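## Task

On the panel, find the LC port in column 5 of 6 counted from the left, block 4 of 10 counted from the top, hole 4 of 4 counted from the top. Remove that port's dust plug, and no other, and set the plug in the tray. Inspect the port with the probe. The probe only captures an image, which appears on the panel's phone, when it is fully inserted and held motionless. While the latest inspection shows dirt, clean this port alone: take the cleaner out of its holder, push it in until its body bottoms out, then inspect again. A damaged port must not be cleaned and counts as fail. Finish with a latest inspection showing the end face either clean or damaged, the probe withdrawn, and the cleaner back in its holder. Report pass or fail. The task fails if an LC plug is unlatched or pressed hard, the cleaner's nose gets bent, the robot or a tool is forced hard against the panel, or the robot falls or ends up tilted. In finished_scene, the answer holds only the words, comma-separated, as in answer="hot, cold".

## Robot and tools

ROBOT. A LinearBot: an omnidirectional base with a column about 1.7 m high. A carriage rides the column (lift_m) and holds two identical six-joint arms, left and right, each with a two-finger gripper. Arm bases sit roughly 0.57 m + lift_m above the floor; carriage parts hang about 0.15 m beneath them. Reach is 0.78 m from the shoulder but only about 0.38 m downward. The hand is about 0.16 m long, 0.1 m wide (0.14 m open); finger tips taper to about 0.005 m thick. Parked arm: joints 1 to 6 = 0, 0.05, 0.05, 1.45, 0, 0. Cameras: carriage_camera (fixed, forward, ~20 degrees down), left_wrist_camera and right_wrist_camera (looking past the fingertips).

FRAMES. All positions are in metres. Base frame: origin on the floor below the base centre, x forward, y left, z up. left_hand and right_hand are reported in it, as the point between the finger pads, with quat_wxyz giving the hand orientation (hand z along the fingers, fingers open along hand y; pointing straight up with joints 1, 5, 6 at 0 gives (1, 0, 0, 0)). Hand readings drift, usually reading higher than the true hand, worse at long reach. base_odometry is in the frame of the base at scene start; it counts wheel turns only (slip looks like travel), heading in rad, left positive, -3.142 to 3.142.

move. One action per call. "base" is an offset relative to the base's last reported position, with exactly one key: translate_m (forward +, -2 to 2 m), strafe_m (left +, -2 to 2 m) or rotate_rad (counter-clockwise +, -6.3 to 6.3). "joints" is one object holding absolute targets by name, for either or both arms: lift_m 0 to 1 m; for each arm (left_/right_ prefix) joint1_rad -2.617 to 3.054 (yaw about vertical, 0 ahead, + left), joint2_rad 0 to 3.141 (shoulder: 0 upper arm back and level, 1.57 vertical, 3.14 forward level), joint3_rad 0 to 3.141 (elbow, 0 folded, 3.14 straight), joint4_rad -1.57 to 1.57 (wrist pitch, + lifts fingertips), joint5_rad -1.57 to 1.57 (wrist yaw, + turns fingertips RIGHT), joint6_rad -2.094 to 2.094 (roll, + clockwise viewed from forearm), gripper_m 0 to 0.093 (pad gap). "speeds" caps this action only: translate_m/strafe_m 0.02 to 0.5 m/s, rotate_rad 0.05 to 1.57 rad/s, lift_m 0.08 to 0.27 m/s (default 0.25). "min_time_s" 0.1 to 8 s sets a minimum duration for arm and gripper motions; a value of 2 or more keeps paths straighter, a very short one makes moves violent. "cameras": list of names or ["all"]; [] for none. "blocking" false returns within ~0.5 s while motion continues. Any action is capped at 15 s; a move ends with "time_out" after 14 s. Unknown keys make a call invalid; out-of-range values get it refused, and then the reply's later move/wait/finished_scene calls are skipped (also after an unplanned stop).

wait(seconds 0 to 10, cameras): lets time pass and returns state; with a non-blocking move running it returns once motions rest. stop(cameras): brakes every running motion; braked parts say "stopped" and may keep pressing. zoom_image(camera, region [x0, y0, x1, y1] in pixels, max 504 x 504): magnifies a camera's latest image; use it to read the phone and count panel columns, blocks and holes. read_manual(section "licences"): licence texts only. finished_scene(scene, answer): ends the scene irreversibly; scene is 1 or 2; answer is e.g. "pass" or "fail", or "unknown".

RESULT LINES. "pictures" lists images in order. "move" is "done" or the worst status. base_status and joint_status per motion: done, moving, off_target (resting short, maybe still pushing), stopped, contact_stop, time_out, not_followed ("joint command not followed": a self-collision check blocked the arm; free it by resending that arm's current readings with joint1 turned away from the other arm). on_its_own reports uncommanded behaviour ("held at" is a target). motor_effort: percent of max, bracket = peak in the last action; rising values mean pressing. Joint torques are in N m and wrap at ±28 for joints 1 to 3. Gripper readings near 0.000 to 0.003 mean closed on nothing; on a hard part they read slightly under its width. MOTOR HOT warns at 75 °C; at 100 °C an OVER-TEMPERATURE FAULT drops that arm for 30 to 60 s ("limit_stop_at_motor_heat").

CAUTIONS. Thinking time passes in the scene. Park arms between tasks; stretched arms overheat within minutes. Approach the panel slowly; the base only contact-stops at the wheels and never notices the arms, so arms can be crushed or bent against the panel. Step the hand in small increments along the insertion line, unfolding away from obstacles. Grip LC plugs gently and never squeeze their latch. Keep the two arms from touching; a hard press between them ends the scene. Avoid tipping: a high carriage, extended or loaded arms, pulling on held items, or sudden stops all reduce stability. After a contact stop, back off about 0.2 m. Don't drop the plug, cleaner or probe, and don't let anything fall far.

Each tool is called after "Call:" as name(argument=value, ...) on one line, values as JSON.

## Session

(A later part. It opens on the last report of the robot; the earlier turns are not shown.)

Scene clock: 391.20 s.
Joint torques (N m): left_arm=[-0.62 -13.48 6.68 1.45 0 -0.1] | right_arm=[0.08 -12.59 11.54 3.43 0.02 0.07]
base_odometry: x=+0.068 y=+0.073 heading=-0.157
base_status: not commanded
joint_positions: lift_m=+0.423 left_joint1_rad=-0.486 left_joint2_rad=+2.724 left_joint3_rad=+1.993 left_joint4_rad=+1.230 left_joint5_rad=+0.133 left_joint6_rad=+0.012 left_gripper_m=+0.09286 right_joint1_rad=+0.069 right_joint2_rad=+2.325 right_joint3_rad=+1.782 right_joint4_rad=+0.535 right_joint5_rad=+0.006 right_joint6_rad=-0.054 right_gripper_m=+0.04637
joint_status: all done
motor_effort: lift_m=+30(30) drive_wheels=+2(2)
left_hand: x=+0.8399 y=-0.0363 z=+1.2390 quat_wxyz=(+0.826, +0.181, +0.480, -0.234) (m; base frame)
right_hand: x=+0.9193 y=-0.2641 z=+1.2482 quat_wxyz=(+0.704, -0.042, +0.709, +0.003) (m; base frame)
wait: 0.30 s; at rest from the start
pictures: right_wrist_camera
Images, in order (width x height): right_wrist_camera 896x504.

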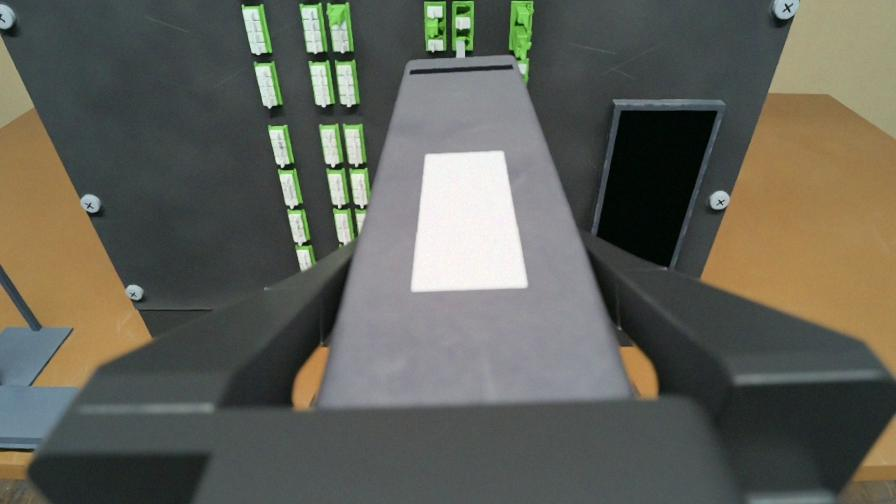

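Call:
move(joints={"right_joint2_rad":2.346,"right_joint3_rad":1.848,"right_joint4_rad":0.587}, cameras=["right_wrist_camera","left_wrist_camera"], min_time_s=1.0)

Call:
zoom_image(camera="right_wrist_camera", region=[440, 10, 480, 60])

Call:
zoom_image(camera="left_wrist_camera", region=[430, 180, 460, 210])

Scene clock: 393.20 s.
Joint torques (N m): left_arm=[-0.62 -13.46 6.67 1.45 0 -0.1] | right_arm=[0.09 -12.05 12 3.47 0.02 0.06]
move: off_target
base_odometry: x=+0.068 y=+0.073 heading=-0.157
base_status: not commanded
joint_positions: lift_m=+0.423 left_joint1_rad=-0.486 left_joint2_rad=+2.724 left_joint3_rad=+1.993 left_joint4_rad=+1.230 left_joint5_rad=+0.133 left_joint6_rad=+0.012 left_gripper_m=+0.09286 right_joint1_rad=+0.069 right_joint2_rad=+2.327 right_joint3_rad=+1.789 right_joint4_rad=+0.526 right_joint5_rad=+0.006 right_joint6_rad=-0.054 right_gripper_m=+0.04637
joint_status: right_joint4_rad off_target (ended at +0.526, target +0.587); the others done
motor_effort: lift_m=+29(30) drive_wheels=+2(2)
left_hand: x=+0.8399 y=-0.0363 z=+1.2390 quat_wxyz=(+0.826, +0.181, +0.480, -0.234) (m; base frame)
right_hand: x=+0.9201 y=-0.2641 z=+1.2486 quat_wxyz=(+0.703, -0.042, +0.710, +0.003) (m; base frame)
pictures: left_wrist_camera, right_wrist_camera
Images, in order (width x height): left_wrist_camera 896x504, right_wrist_camera 896x504.

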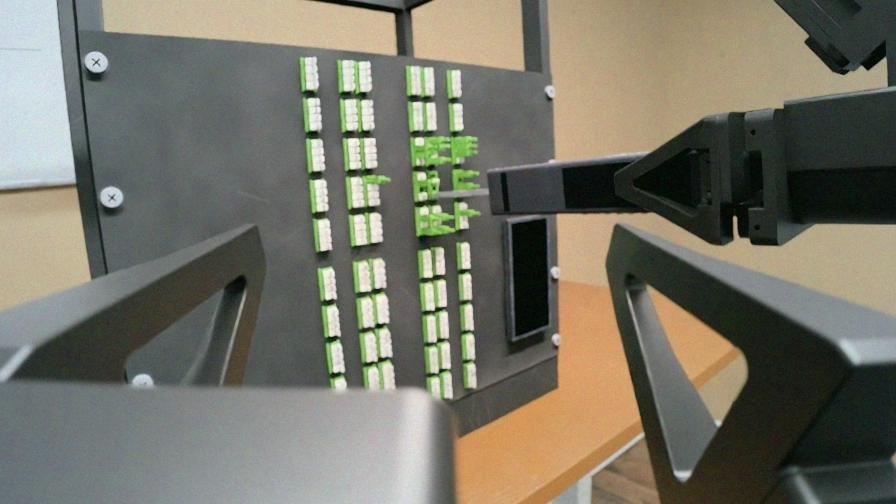

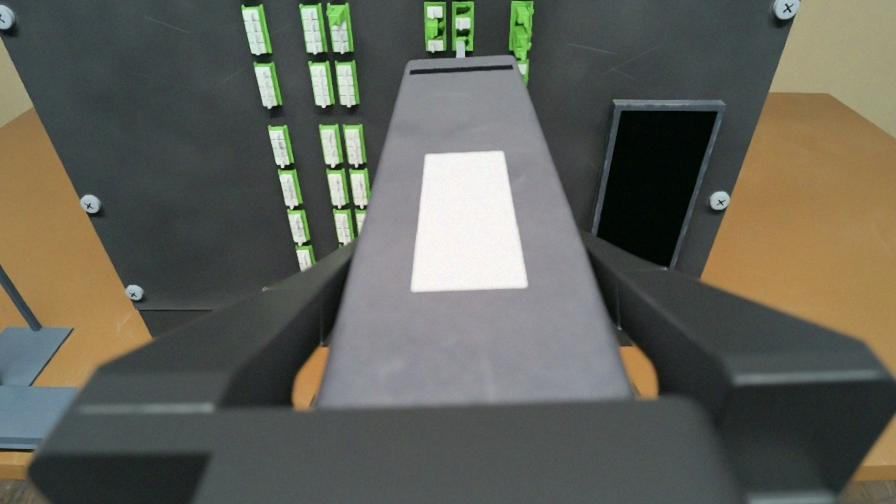

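Scaled by 10.080 from the camera's 896x504 image, which has a finer 1280x720 frame.

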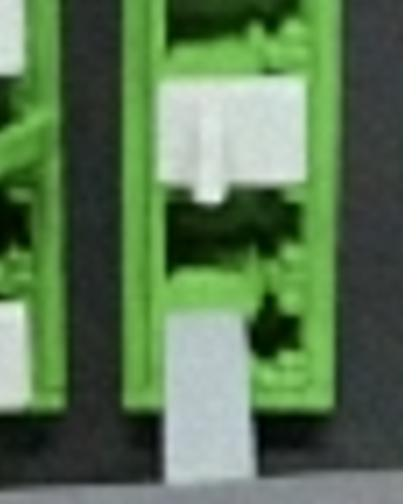

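Scaled by 16.800 from the camera's 896x504 image, which has a finer 1280x720 frame.

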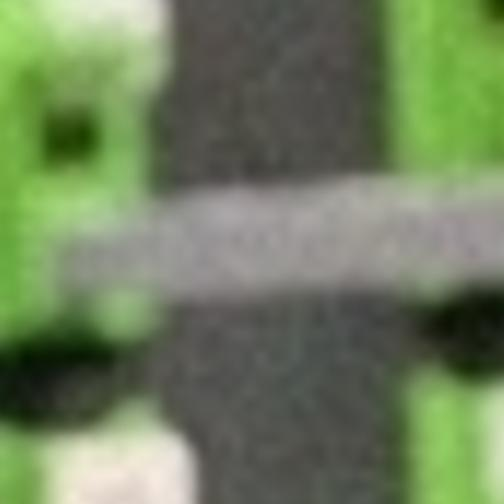

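Call:
move(joints={"right_joint2_rad":2.299,"right_joint3_rad":1.8125,"right_joint4_rad":0.591,"right_joint5_rad":0.005}, cameras=["right_wrist_camera","left_wrist_camera"], min_time_s=1.0)

Call:
zoom_image(camera="right_wrist_camera", region=[440, 10, 480, 60])

Call:
zoom_image(camera="left_wrist_camera", region=[430, 180, 460, 210])

Scene clock: 395.63 s.
Joint torques (N m): left_arm=[-0.64 -13.48 6.67 1.45 0 -0.1] | right_arm=[0.01 -16.4 9.2 3.51 -0.12 0.05]
move: off_target
base_odometry: x=+0.068 y=+0.073 heading=-0.157
base_status: not commanded
joint_positions: lift_m=+0.423 left_joint1_rad=-0.486 left_joint2_rad=+2.724 left_joint3_rad=+1.993 left_joint4_rad=+1.230 left_joint5_rad=+0.133 left_joint6_rad=+0.012 left_gripper_m=+0.09286 right_joint1_rad=+0.069 right_joint2_rad=+2.327 right_joint3_rad=+1.789 right_joint4_rad=+0.526 right_joint5_rad=+0.006 right_joint6_rad=-0.054 right_gripper_m=+0.04637
joint_status: right_joint4_rad off_target (ended at +0.526, target +0.591); the others done
motor_effort: lift_m=+30(30) drive_wheels=+2(2)
left_hand: x=+0.8399 y=-0.0363 z=+1.2390 quat_wxyz=(+0.826, +0.181, +0.480, -0.234) (m; base frame)
right_hand: x=+0.9201 y=-0.2641 z=+1.2486 quat_wxyz=(+0.703, -0.042, +0.710, +0.003) (m; base frame)
pictures: left_wrist_camera, right_wrist_camera
Images, in order (width x height): left_wrist_camera 896x504, right_wrist_camera 896x504.

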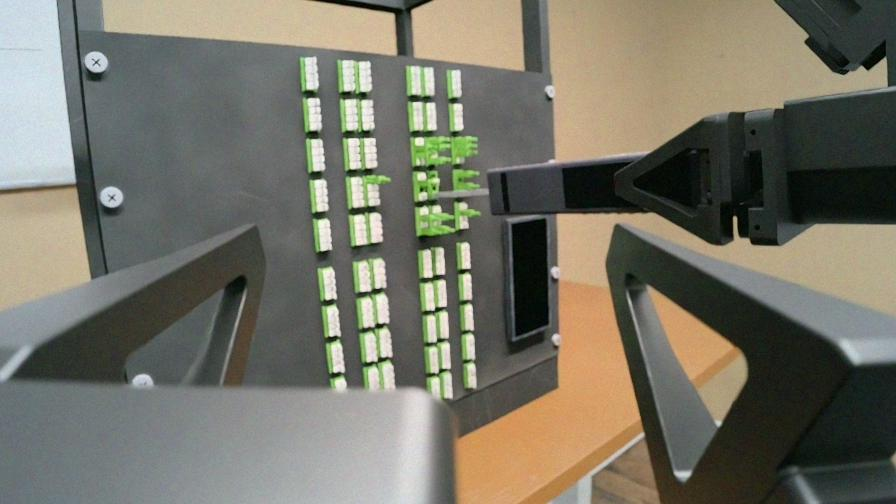

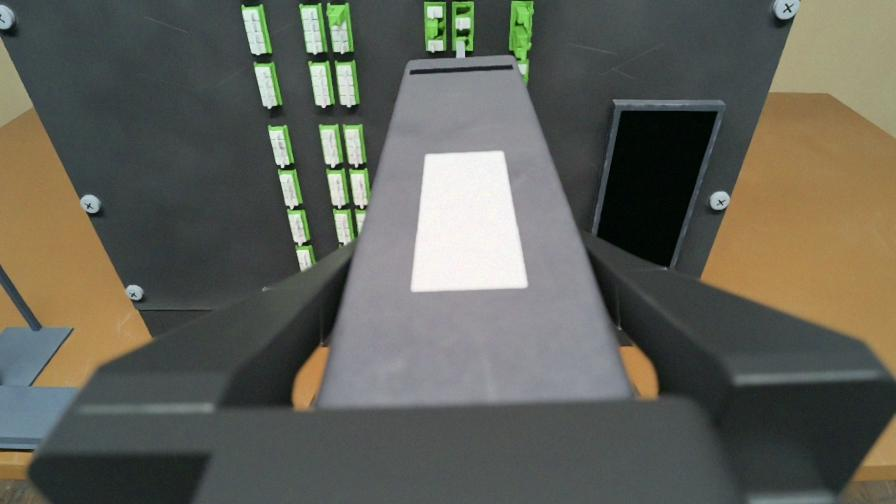

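Scaled by 10.080 from the camera's 896x504 image, which has a finer 1280x720 frame.

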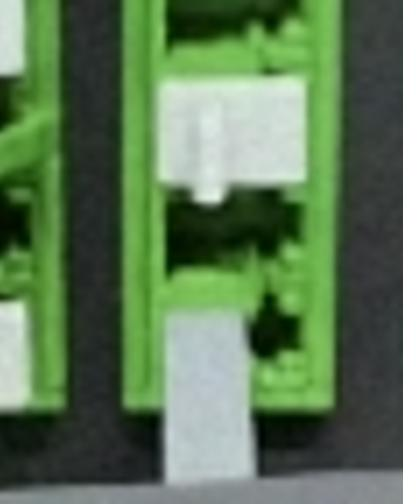

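Scaled by 16.800 from the camera's 896x504 image, which has a finer 1280x720 frame.

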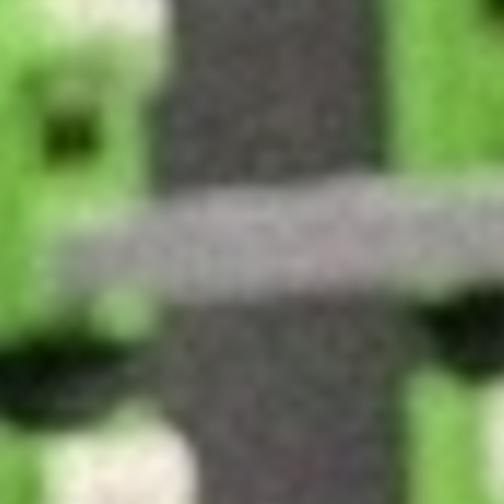

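Call:
move(joints={"right_joint5_rad":0.019}, cameras=["right_wrist_camera"])

Call:
zoom_image(camera="right_wrist_camera", region=[440, 10, 480, 60])

Call:
move(joints={"right_joint5_rad":0.022}, cameras=["right_wrist_camera"])

Call:
zoom_image(camera="right_wrist_camera", region=[440, 10, 480, 60])

Scene clock: 396.53 s.
Joint torques (N m): left_arm=[-0.62 -13.46 6.67 1.45 0 -0.1] | right_arm=[-0.08 -16.36 9.21 3.5 -0.01 0.06]
move: done
base_odometry: x=+0.068 y=+0.073 heading=-0.157
base_status: not commanded
joint_positions: lift_m=+0.423 left_joint1_rad=-0.486 left_joint2_rad=+2.724 left_joint3_rad=+1.993 left_joint4_rad=+1.230 left_joint5_rad=+0.133 left_joint6_rad=+0.012 left_gripper_m=+0.09286 right_joint1_rad=+0.069 right_joint2_rad=+2.327 right_joint3_rad=+1.789 right_joint4_rad=+0.526 right_joint5_rad=+0.009 right_joint6_rad=-0.054 right_gripper_m=+0.04637
joint_status: all done
motor_effort: lift_m=+30(30) drive_wheels=+2(2)
left_hand: x=+0.8399 y=-0.0363 z=+1.2390 quat_wxyz=(+0.826, +0.181, +0.480, -0.234) (m; base frame)
right_hand: x=+0.9201 y=-0.2646 z=+1.2486 quat_wxyz=(+0.703, -0.041, +0.710, +0.002) (m; base frame)
pictures: right_wrist_camera
Images, in order (width x height): right_wrist_camera 896x504.

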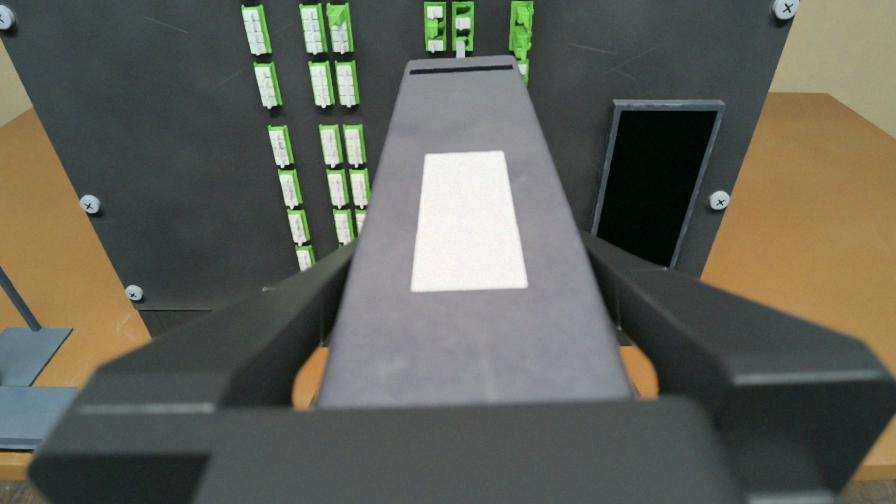

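Scaled by 10.080 from the camera's 896x504 image, which has a finer 1280x720 frame.

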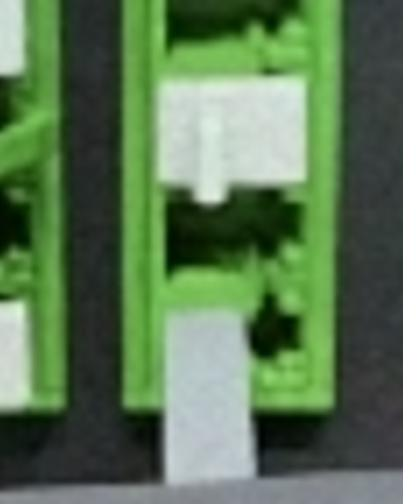

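Scene clock: 396.83 s.
Joint torques (N m): left_arm=[-0.64 -13.48 6.67 1.45 -0.01 -0.1] | right_arm=[0.03 -16.4 9.2 3.55 0.02 0.07]
move: done
base_odometry: x=+0.068 y=+0.073 heading=-0.157
base_status: not commanded
joint_positions: lift_m=+0.423 left_joint1_rad=-0.486 left_joint2_rad=+2.724 left_joint3_rad=+1.993 left_joint4_rad=+1.230 left_joint5_rad=+0.133 left_joint6_rad=+0.012 left_gripper_m=+0.09286 right_joint1_rad=+0.069 right_joint2_rad=+2.327 right_joint3_rad=+1.789 right_joint4_rad=+0.526 right_joint5_rad=+0.010 right_joint6_rad=-0.054 right_gripper_m=+0.04637
joint_status: all done
motor_effort: lift_m=+29(30) drive_wheels=+2(2)
left_hand: x=+0.8399 y=-0.0363 z=+1.2390 quat_wxyz=(+0.826, +0.181, +0.480, -0.234) (m; base frame)
right_hand: x=+0.9201 y=-0.2648 z=+1.2486 quat_wxyz=(+0.703, -0.040, +0.710, +0.002) (m; base frame)
pictures: right_wrist_camera
Images, in order (width x height): right_wrist_camera 896x504.

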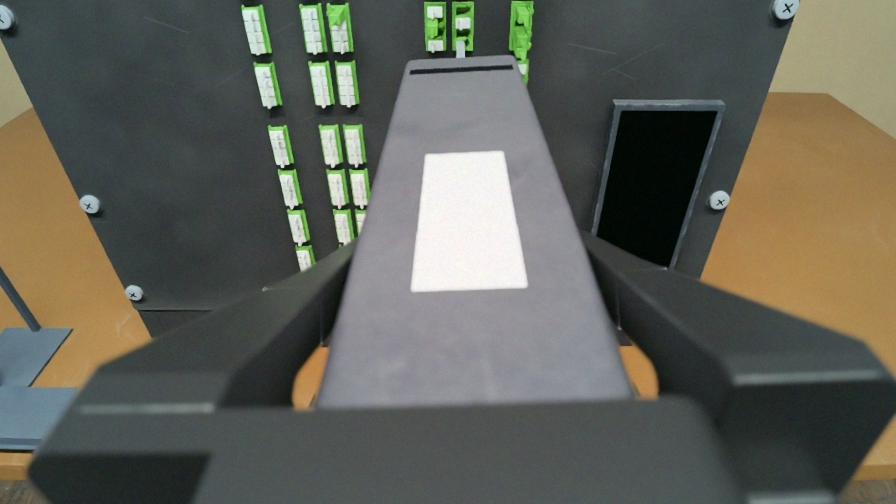

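Scaled by 10.080 from the camera's 896x504 image, which has a finer 1280x720 frame.

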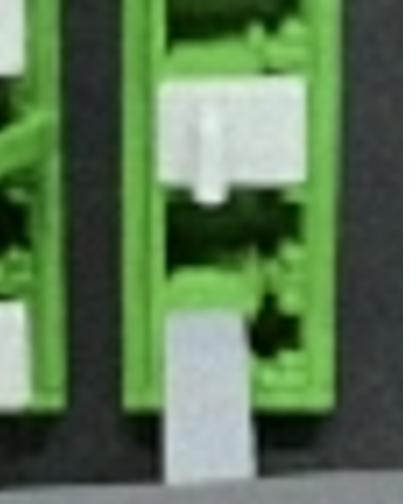

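Call:
move(joints={"right_joint2_rad":2.248,"right_joint3_rad":1.767,"right_joint4_rad":0.6190,"right_joint5_rad":0.005}, cameras=["right_wrist_camera","left_wrist_camera"], min_time_s=1.0)

Call:
zoom_image(camera="right_wrist_camera", region=[440, 10, 480, 60])

Call:
zoom_image(camera="left_wrist_camera", region=[430, 180, 460, 210])

Scene clock: 399.07 s.
Joint torques (N m): left_arm=[-0.64 -13.48 6.65 1.45 0 -0.1] | right_arm=[0.06 -20.78 7.21 3.59 -0.13 0.07]
move: off_target
base_odometry: x=+0.068 y=+0.073 heading=-0.157
base_status: not commanded
joint_positions: lift_m=+0.423 left_joint1_rad=-0.486 left_joint2_rad=+2.724 left_joint3_rad=+1.993 left_joint4_rad=+1.230 left_joint5_rad=+0.133 left_joint6_rad=+0.012 left_gripper_m=+0.09286 right_joint1_rad=+0.069 right_joint2_rad=+2.324 right_joint3_rad=+1.768 right_joint4_rad=+0.548 right_joint5_rad=+0.010 right_joint6_rad=-0.054 right_gripper_m=+0.04637
joint_status: right_joint4_rad off_target (ended at +0.548, target +0.619); the others done
motor_effort: lift_m=+30(30) drive_wheels=+2(2)
left_hand: x=+0.8399 y=-0.0363 z=+1.2390 quat_wxyz=(+0.826, +0.181, +0.480, -0.234) (m; base frame)
right_hand: x=+0.9182 y=-0.2649 z=+1.2457 quat_wxyz=(+0.704, -0.040, +0.709, +0.002) (m; base frame)
pictures: left_wrist_camera, right_wrist_camera
Images, in order (width x height): left_wrist_camera 896x504, right_wrist_camera 896x504.

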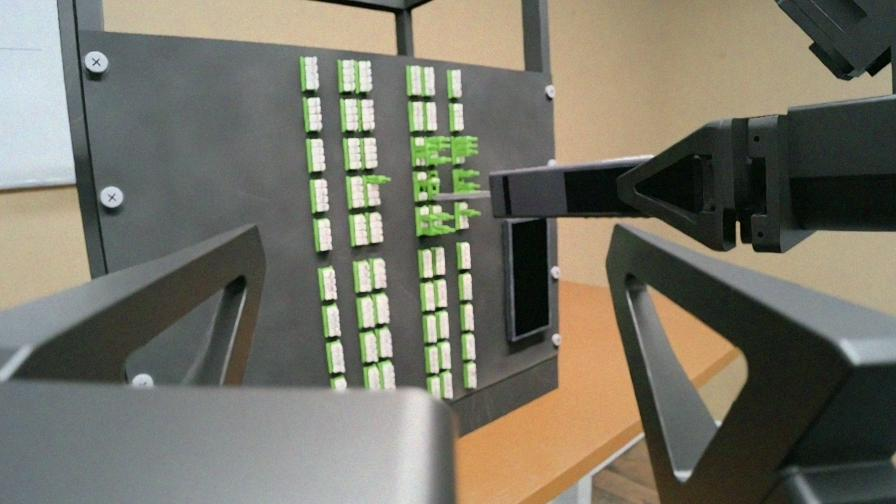

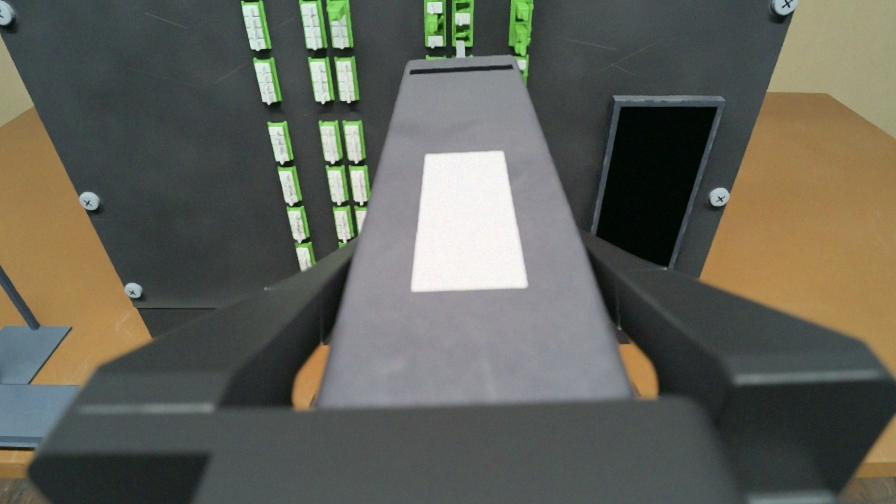

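Scaled by 10.080 from the camera's 896x504 image, which has a finer 1280x720 frame.

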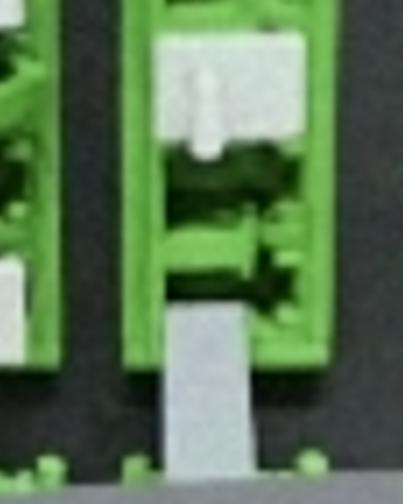

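Scaled by 16.800 from the camera's 896x504 image, which has a finer 1280x720 frame.

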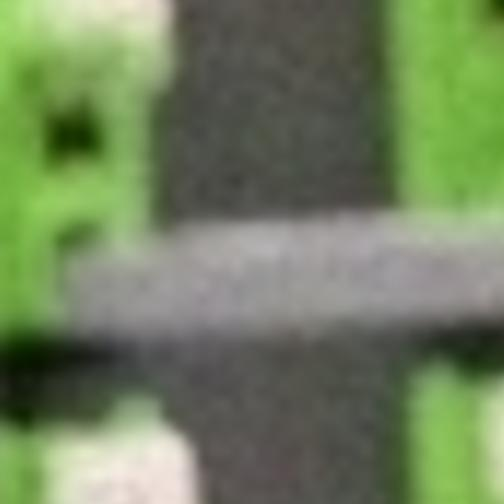

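Call:
move(joints={"right_joint2_rad":2.244,"right_joint3_rad":1.822,"right_joint4_rad":0.597}, cameras=["right_wrist_camera","left_wrist_camera"], min_time_s=1.0)

Call:
zoom_image(camera="right_wrist_camera", region=[440, 10, 480, 60])

Call:
zoom_image(camera="left_wrist_camera", region=[430, 180, 460, 210])

Scene clock: 402.03 s.
Joint torques (N m): left_arm=[-0.62 -13.48 6.67 1.45 -0.01 -0.1] | right_arm=[0.05 -21.19 11.58 3.43 -0.15 0.05]
move: off_target
base_odometry: x=+0.068 y=+0.073 heading=-0.157
base_status: not commanded
joint_positions: lift_m=+0.423 left_joint1_rad=-0.486 left_joint2_rad=+2.724 left_joint3_rad=+1.993 left_joint4_rad=+1.230 left_joint5_rad=+0.133 left_joint6_rad=+0.012 left_gripper_m=+0.09286 right_joint1_rad=+0.069 right_joint2_rad=+2.324 right_joint3_rad=+1.768 right_joint4_rad=+0.540 right_joint5_rad=+0.010 right_joint6_rad=-0.054 right_gripper_m=+0.04637
joint_status: right_joint4_rad off_target (ended at +0.540, target +0.597); the others done
motor_effort: lift_m=+29(30) drive_wheels=+2(2)
left_hand: x=+0.8399 y=-0.0363 z=+1.2390 quat_wxyz=(+0.826, +0.181, +0.480, -0.234) (m; base frame)
right_hand: x=+0.9182 y=-0.2649 z=+1.2438 quat_wxyz=(+0.702, -0.041, +0.711, +0.002) (m; base frame)
pictures: left_wrist_camera, right_wrist_camera
Images, in order (width x height): left_wrist_camera 896x504, right_wrist_camera 896x504.

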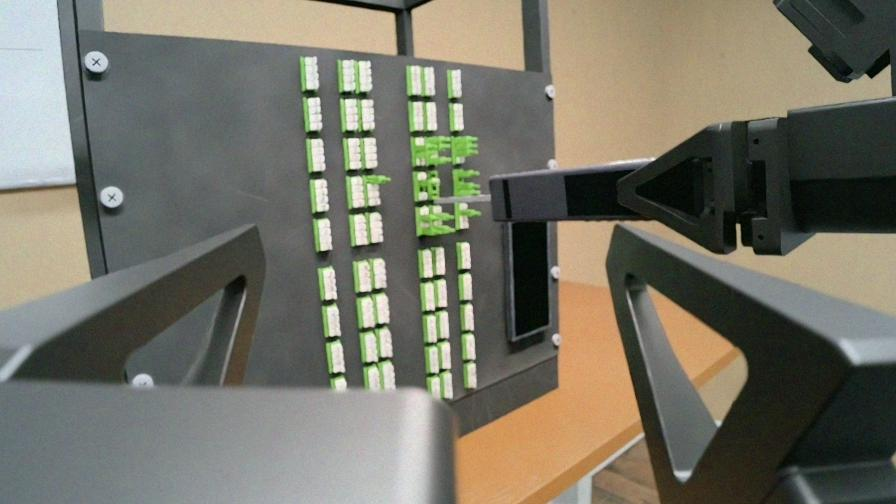

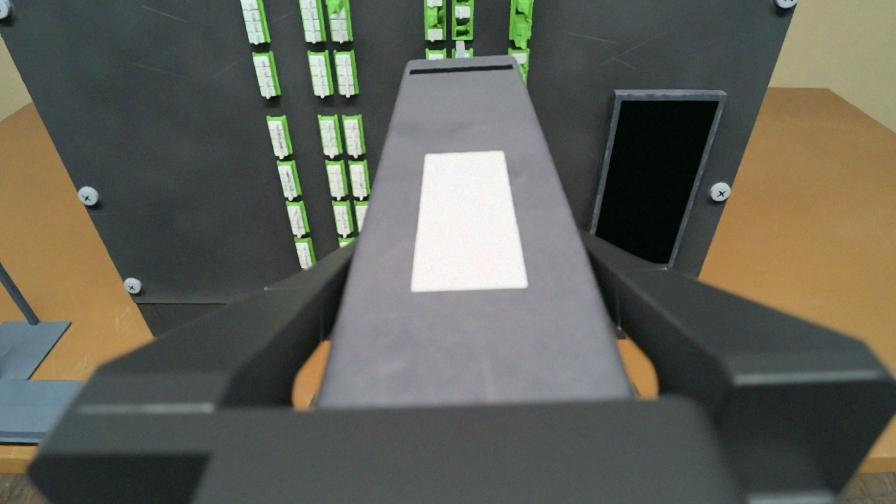

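Scaled by 10.080 from the camera's 896x504 image, which has a finer 1280x720 frame.

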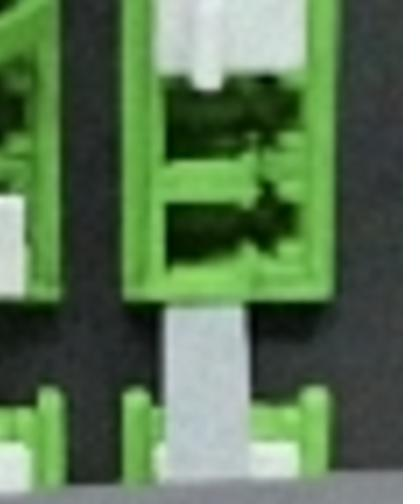

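Scaled by 16.800 from the camera's 896x504 image, which has a finer 1280x720 frame.

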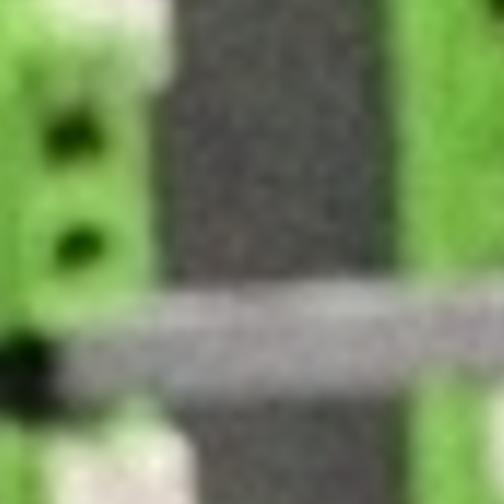

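Call:
move(joints={"right_joint2_rad":2.238,"right_joint4_rad":0.629,"right_joint5_rad":0.0}, cameras=["right_wrist_camera","left_wrist_camera"], min_time_s=1.0)

Call:
zoom_image(camera="right_wrist_camera", region=[440, 10, 480, 60])

Call:
zoom_image(camera="left_wrist_camera", region=[430, 180, 460, 210])

Scene clock: 404.43 s.
Joint torques (N m): left_arm=[-0.62 -13.48 6.67 1.45 0 -0.1] | right_arm=[0.05 -20.93 11.49 3.68 -0.17 0.05]
move: off_target
base_odometry: x=+0.068 y=+0.073 heading=-0.157
base_status: not commanded
joint_positions: lift_m=+0.423 left_joint1_rad=-0.486 left_joint2_rad=+2.724 left_joint3_rad=+1.993 left_joint4_rad=+1.230 left_joint5_rad=+0.133 left_joint6_rad=+0.012 left_gripper_m=+0.09286 right_joint1_rad=+0.069 right_joint2_rad=+2.315 right_joint3_rad=+1.768 right_joint4_rad=+0.550 right_joint5_rad=+0.008 right_joint6_rad=-0.054 right_gripper_m=+0.04637
joint_status: right_joint4_rad off_target (ended at +0.549, target +0.629); the others done
motor_effort: lift_m=+30(30) drive_wheels=+2(2)
left_hand: x=+0.8399 y=-0.0363 z=+1.2390 quat_wxyz=(+0.826, +0.181, +0.480, -0.234) (m; base frame)
right_hand: x=+0.9171 y=-0.2647 z=+1.2522 quat_wxyz=(+0.708, -0.041, +0.705, +0.003) (m; base frame)
pictures: left_wrist_camera, right_wrist_camera
Images, in order (width x height): left_wrist_camera 896x504, right_wrist_camera 896x504.

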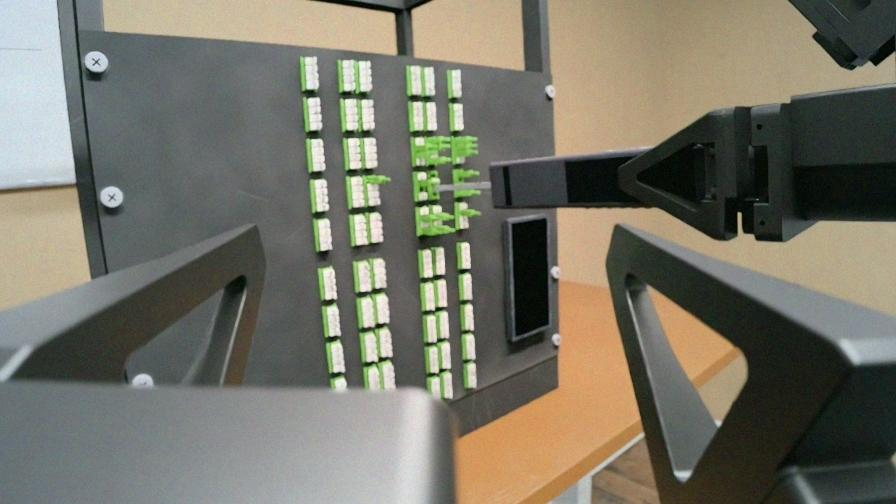

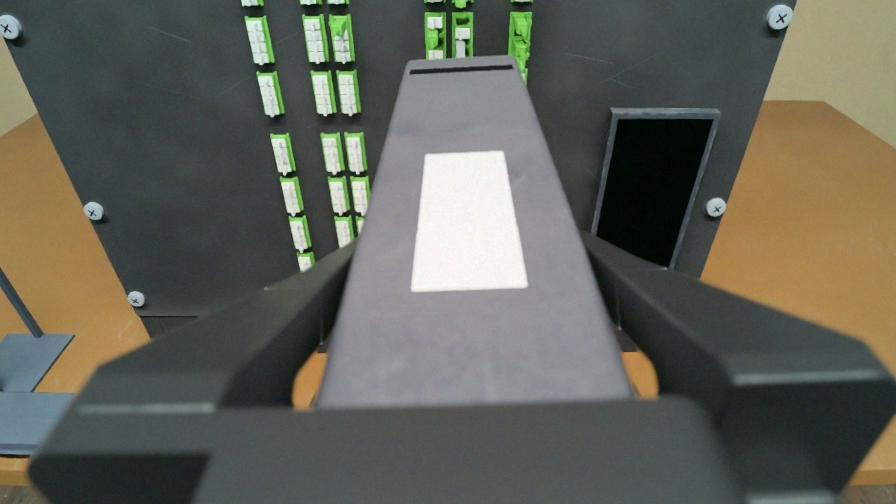

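Scaled by 10.080 from the camera's 896x504 image, which has a finer 1280x720 frame.

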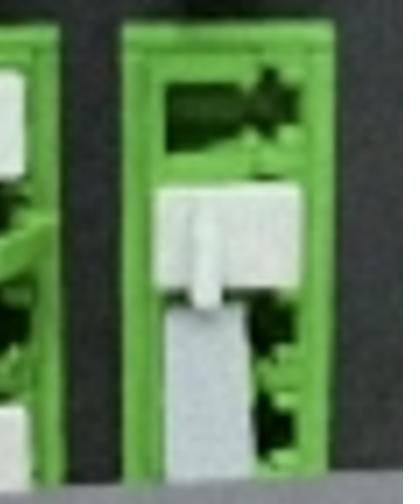

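Scaled by 16.800 from the camera's 896x504 image, which has a finer 1280x720 frame.

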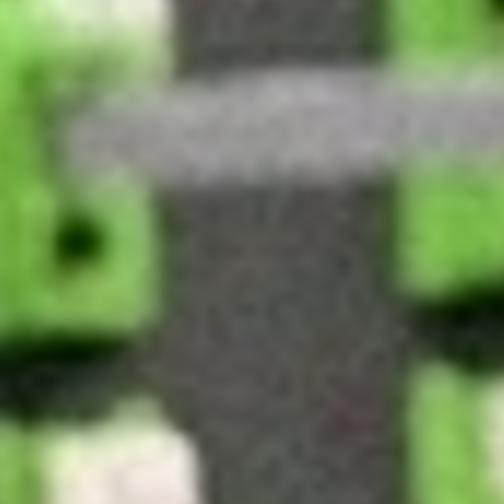

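Call:
move(joints={"right_joint2_rad":2.3305,"right_joint3_rad":1.8215,"right_joint4_rad":0.597,"right_joint5_rad":0.0}, cameras=["right_wrist_camera","left_wrist_camera"], min_time_s=1.0)

Call:
zoom_image(camera="right_wrist_camera", region=[440, 10, 480, 60])

Call:
zoom_image(camera="left_wrist_camera", region=[430, 180, 460, 210])

Scene clock: 407.63 s.
Joint torques (N m): left_arm=[-0.62 -13.48 6.67 1.45 0 -0.1] | right_arm=[0.06 -12.72 11.7 3.44 -0.19 0.07]
move: off_target
base_odometry: x=+0.068 y=+0.073 heading=-0.157
base_status: not commanded
joint_positions: lift_m=+0.423 left_joint1_rad=-0.486 left_joint2_rad=+2.724 left_joint3_rad=+1.993 left_joint4_rad=+1.230 left_joint5_rad=+0.133 left_joint6_rad=+0.012 left_gripper_m=+0.09286 right_joint1_rad=+0.069 right_joint2_rad=+2.320 right_joint3_rad=+1.768 right_joint4_rad=+0.539 right_joint5_rad=+0.008 right_joint6_rad=-0.054 right_gripper_m=+0.04637
joint_status: right_joint4_rad off_target (ended at +0.538, target +0.597); the others done
motor_effort: lift_m=+30(30) drive_wheels=+2(2)
left_hand: x=+0.8399 y=-0.0363 z=+1.2390 quat_wxyz=(+0.826, +0.181, +0.480, -0.234) (m; base frame)
right_hand: x=+0.9177 y=-0.2646 z=+1.2459 quat_wxyz=(+0.702, -0.041, +0.711, +0.003) (m; base frame)
pictures: left_wrist_camera, right_wrist_camera
Images, in order (width x height): left_wrist_camera 896x504, right_wrist_camera 896x504.

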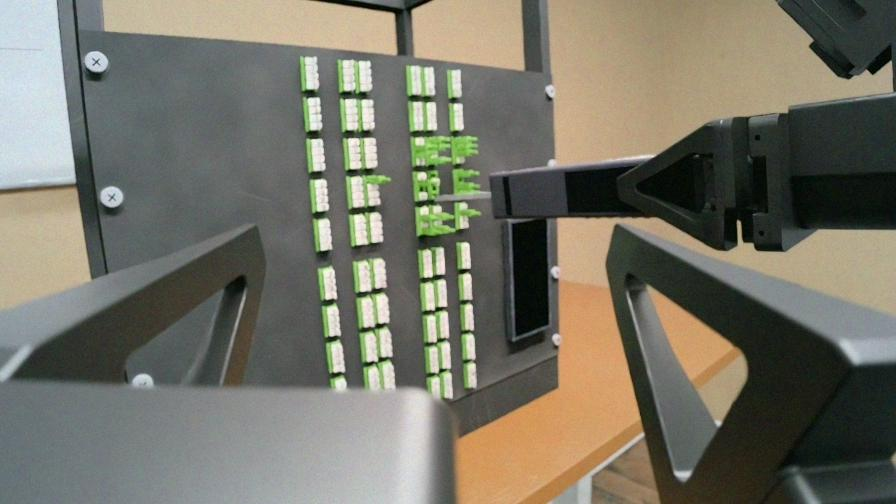

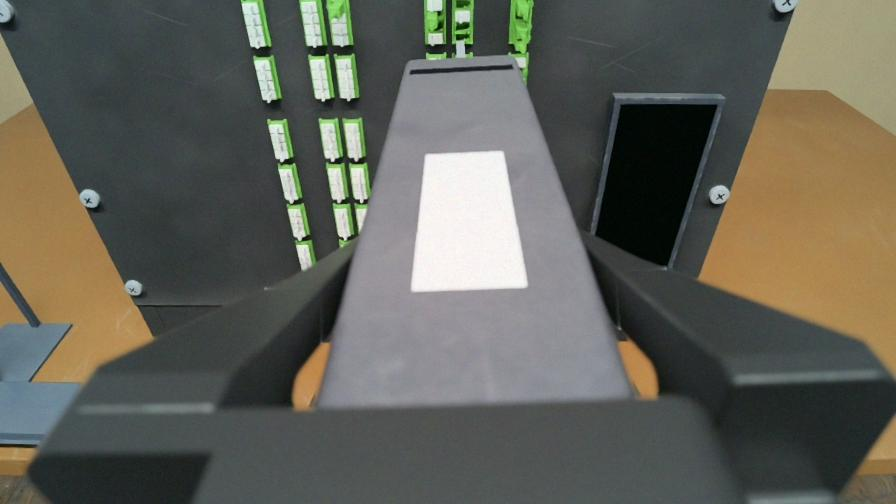

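Scaled by 10.080 from the camera's 896x504 image, which has a finer 1280x720 frame.

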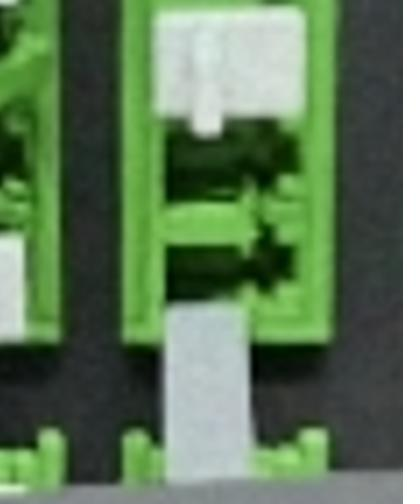

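Scaled by 16.800 from the camera's 896x504 image, which has a finer 1280x720 frame.

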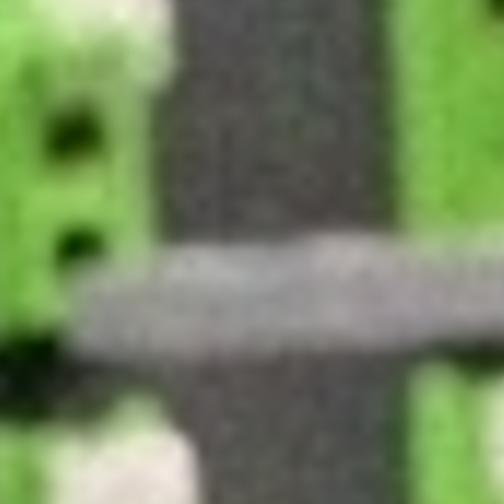

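Call:
move(joints={"right_joint4_rad":0.6255,"right_joint5_rad":0.019}, cameras=["right_wrist_camera","left_wrist_camera"])

Call:
zoom_image(camera="right_wrist_camera", region=[440, 10, 480, 60])

Call:
zoom_image(camera="left_wrist_camera", region=[430, 180, 460, 210])

Scene clock: 409.93 s.
Joint torques (N m): left_arm=[-0.64 -13.48 6.67 1.45 -0.01 -0.1] | right_arm=[0.03 -12.81 11.55 3.68 -0.02 0.06]
move: off_target
base_odometry: x=+0.068 y=+0.073 heading=-0.157
base_status: not commanded
joint_positions: lift_m=+0.423 left_joint1_rad=-0.486 left_joint2_rad=+2.724 left_joint3_rad=+1.993 left_joint4_rad=+1.230 left_joint5_rad=+0.133 left_joint6_rad=+0.012 left_gripper_m=+0.09286 right_joint1_rad=+0.069 right_joint2_rad=+2.320 right_joint3_rad=+1.768 right_joint4_rad=+0.545 right_joint5_rad=+0.010 right_joint6_rad=-0.054 right_gripper_m=+0.04637
joint_status: right_joint4_rad off_target (ended at +0.546, target +0.625); the others done
motor_effort: lift_m=+30(30) drive_wheels=+2(2)
left_hand: x=+0.8399 y=-0.0363 z=+1.2390 quat_wxyz=(+0.826, +0.181, +0.480, -0.234) (m; base frame)
right_hand: x=+0.9178 y=-0.2651 z=+1.2476 quat_wxyz=(+0.705, -0.040, +0.708, +0.002) (m; base frame)
pictures: left_wrist_camera, right_wrist_camera
Images, in order (width x height): left_wrist_camera 896x504, right_wrist_camera 896x504.

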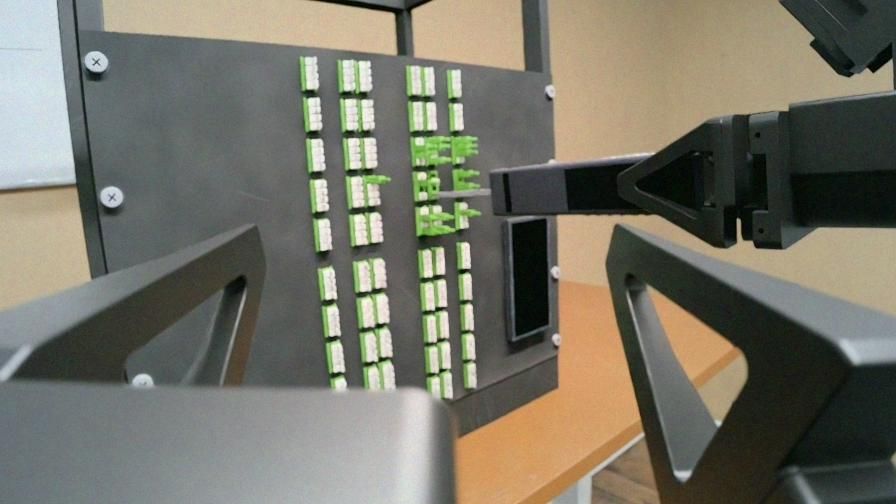

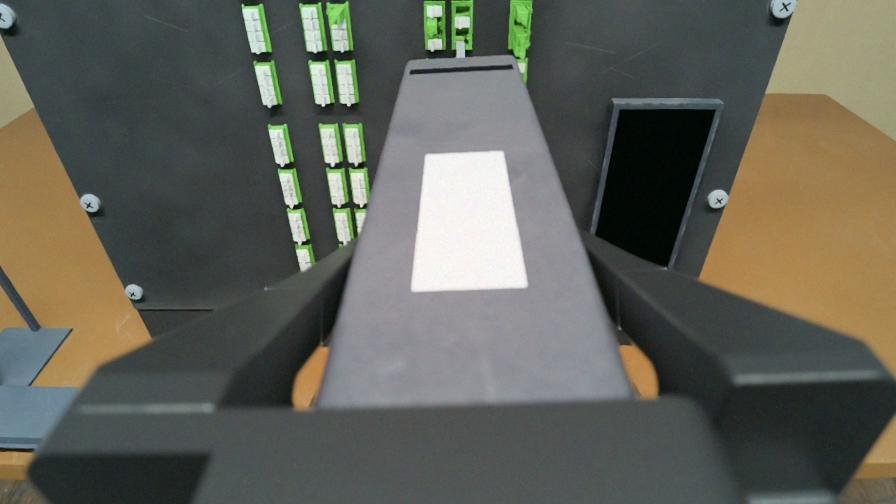

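Scaled by 10.080 from the camera's 896x504 image, which has a finer 1280x720 frame.

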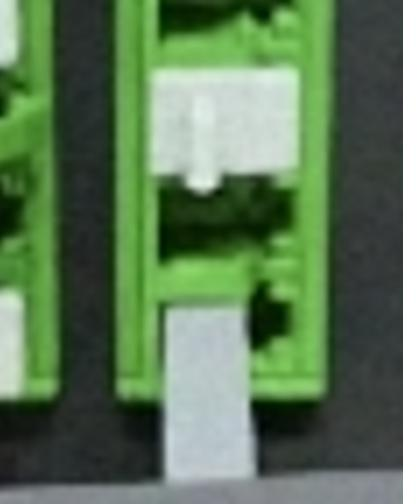

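Scaled by 16.800 from the camera's 896x504 image, which has a finer 1280x720 frame.

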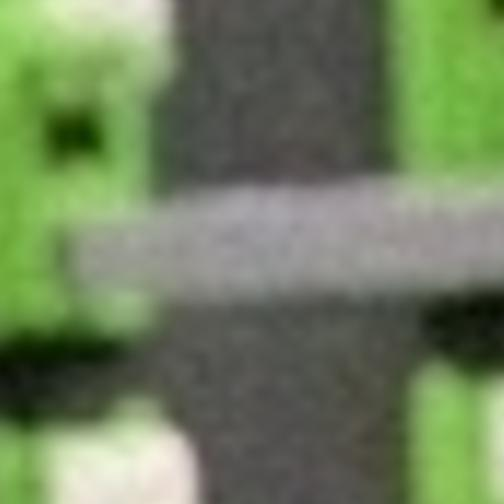

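Call:
move(joints={"right_joint2_rad":2.340,"right_joint3_rad":1.8335}, cameras=["right_wrist_camera","left_wrist_camera"], min_time_s=1.0)

Call:
zoom_image(camera="right_wrist_camera", region=[440, 10, 480, 60])

Call:
zoom_image(camera="left_wrist_camera", region=[430, 180, 460, 210])

Scene clock: 412.30 s.
Joint torques (N m): left_arm=[-0.64 -13.48 6.67 1.44 -0.01 -0.1] | right_arm=[0.06 -12.23 12.14 3.68 0.01 0.05]
move: done
base_odometry: x=+0.068 y=+0.073 heading=-0.157
base_status: not commanded
joint_positions: lift_m=+0.423 left_joint1_rad=-0.486 left_joint2_rad=+2.724 left_joint3_rad=+1.993 left_joint4_rad=+1.230 left_joint5_rad=+0.133 left_joint6_rad=+0.012 left_gripper_m=+0.09286 right_joint1_rad=+0.069 right_joint2_rad=+2.323 right_joint3_rad=+1.774 right_joint4_rad=+0.546 right_joint5_rad=+0.011 right_joint6_rad=-0.054 right_gripper_m=+0.04637
joint_status: all done
motor_effort: lift_m=+30(30) drive_wheels=+2(2)
left_hand: x=+0.8399 y=-0.0363 z=+1.2390 quat_wxyz=(+0.826, +0.181, +0.480, -0.234) (m; base frame)
right_hand: x=+0.9186 y=-0.2651 z=+1.2485 quat_wxyz=(+0.706, -0.040, +0.707, +0.002) (m; base frame)
pictures: left_wrist_camera, right_wrist_camera
Images, in order (width x height): left_wrist_camera 896x504, right_wrist_camera 896x504.

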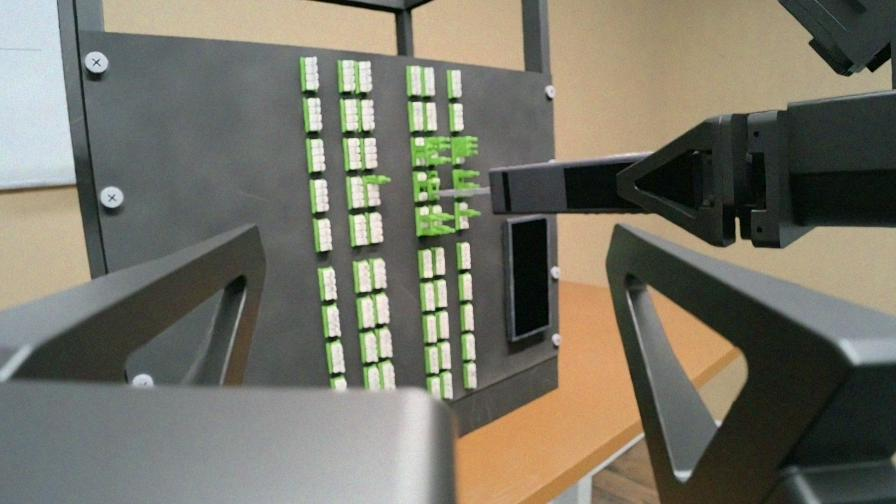

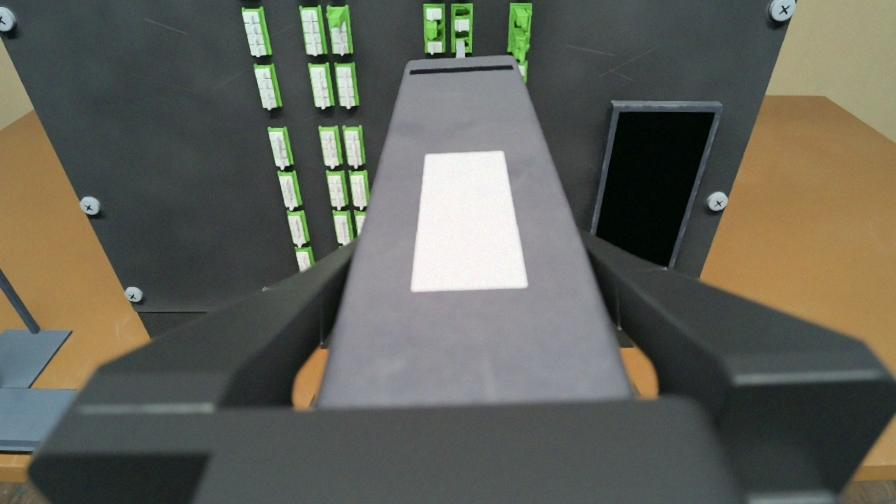

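Scaled by 10.080 from the camera's 896x504 image, which has a finer 1280x720 frame.

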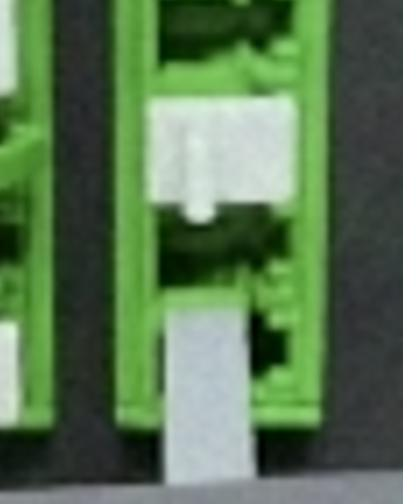

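Scaled by 16.800 from the camera's 896x504 image, which has a finer 1280x720 frame.

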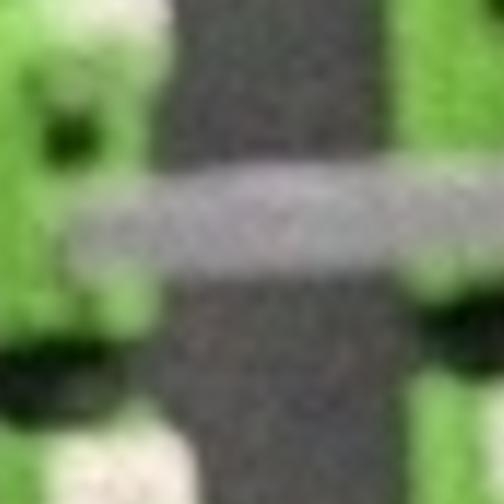

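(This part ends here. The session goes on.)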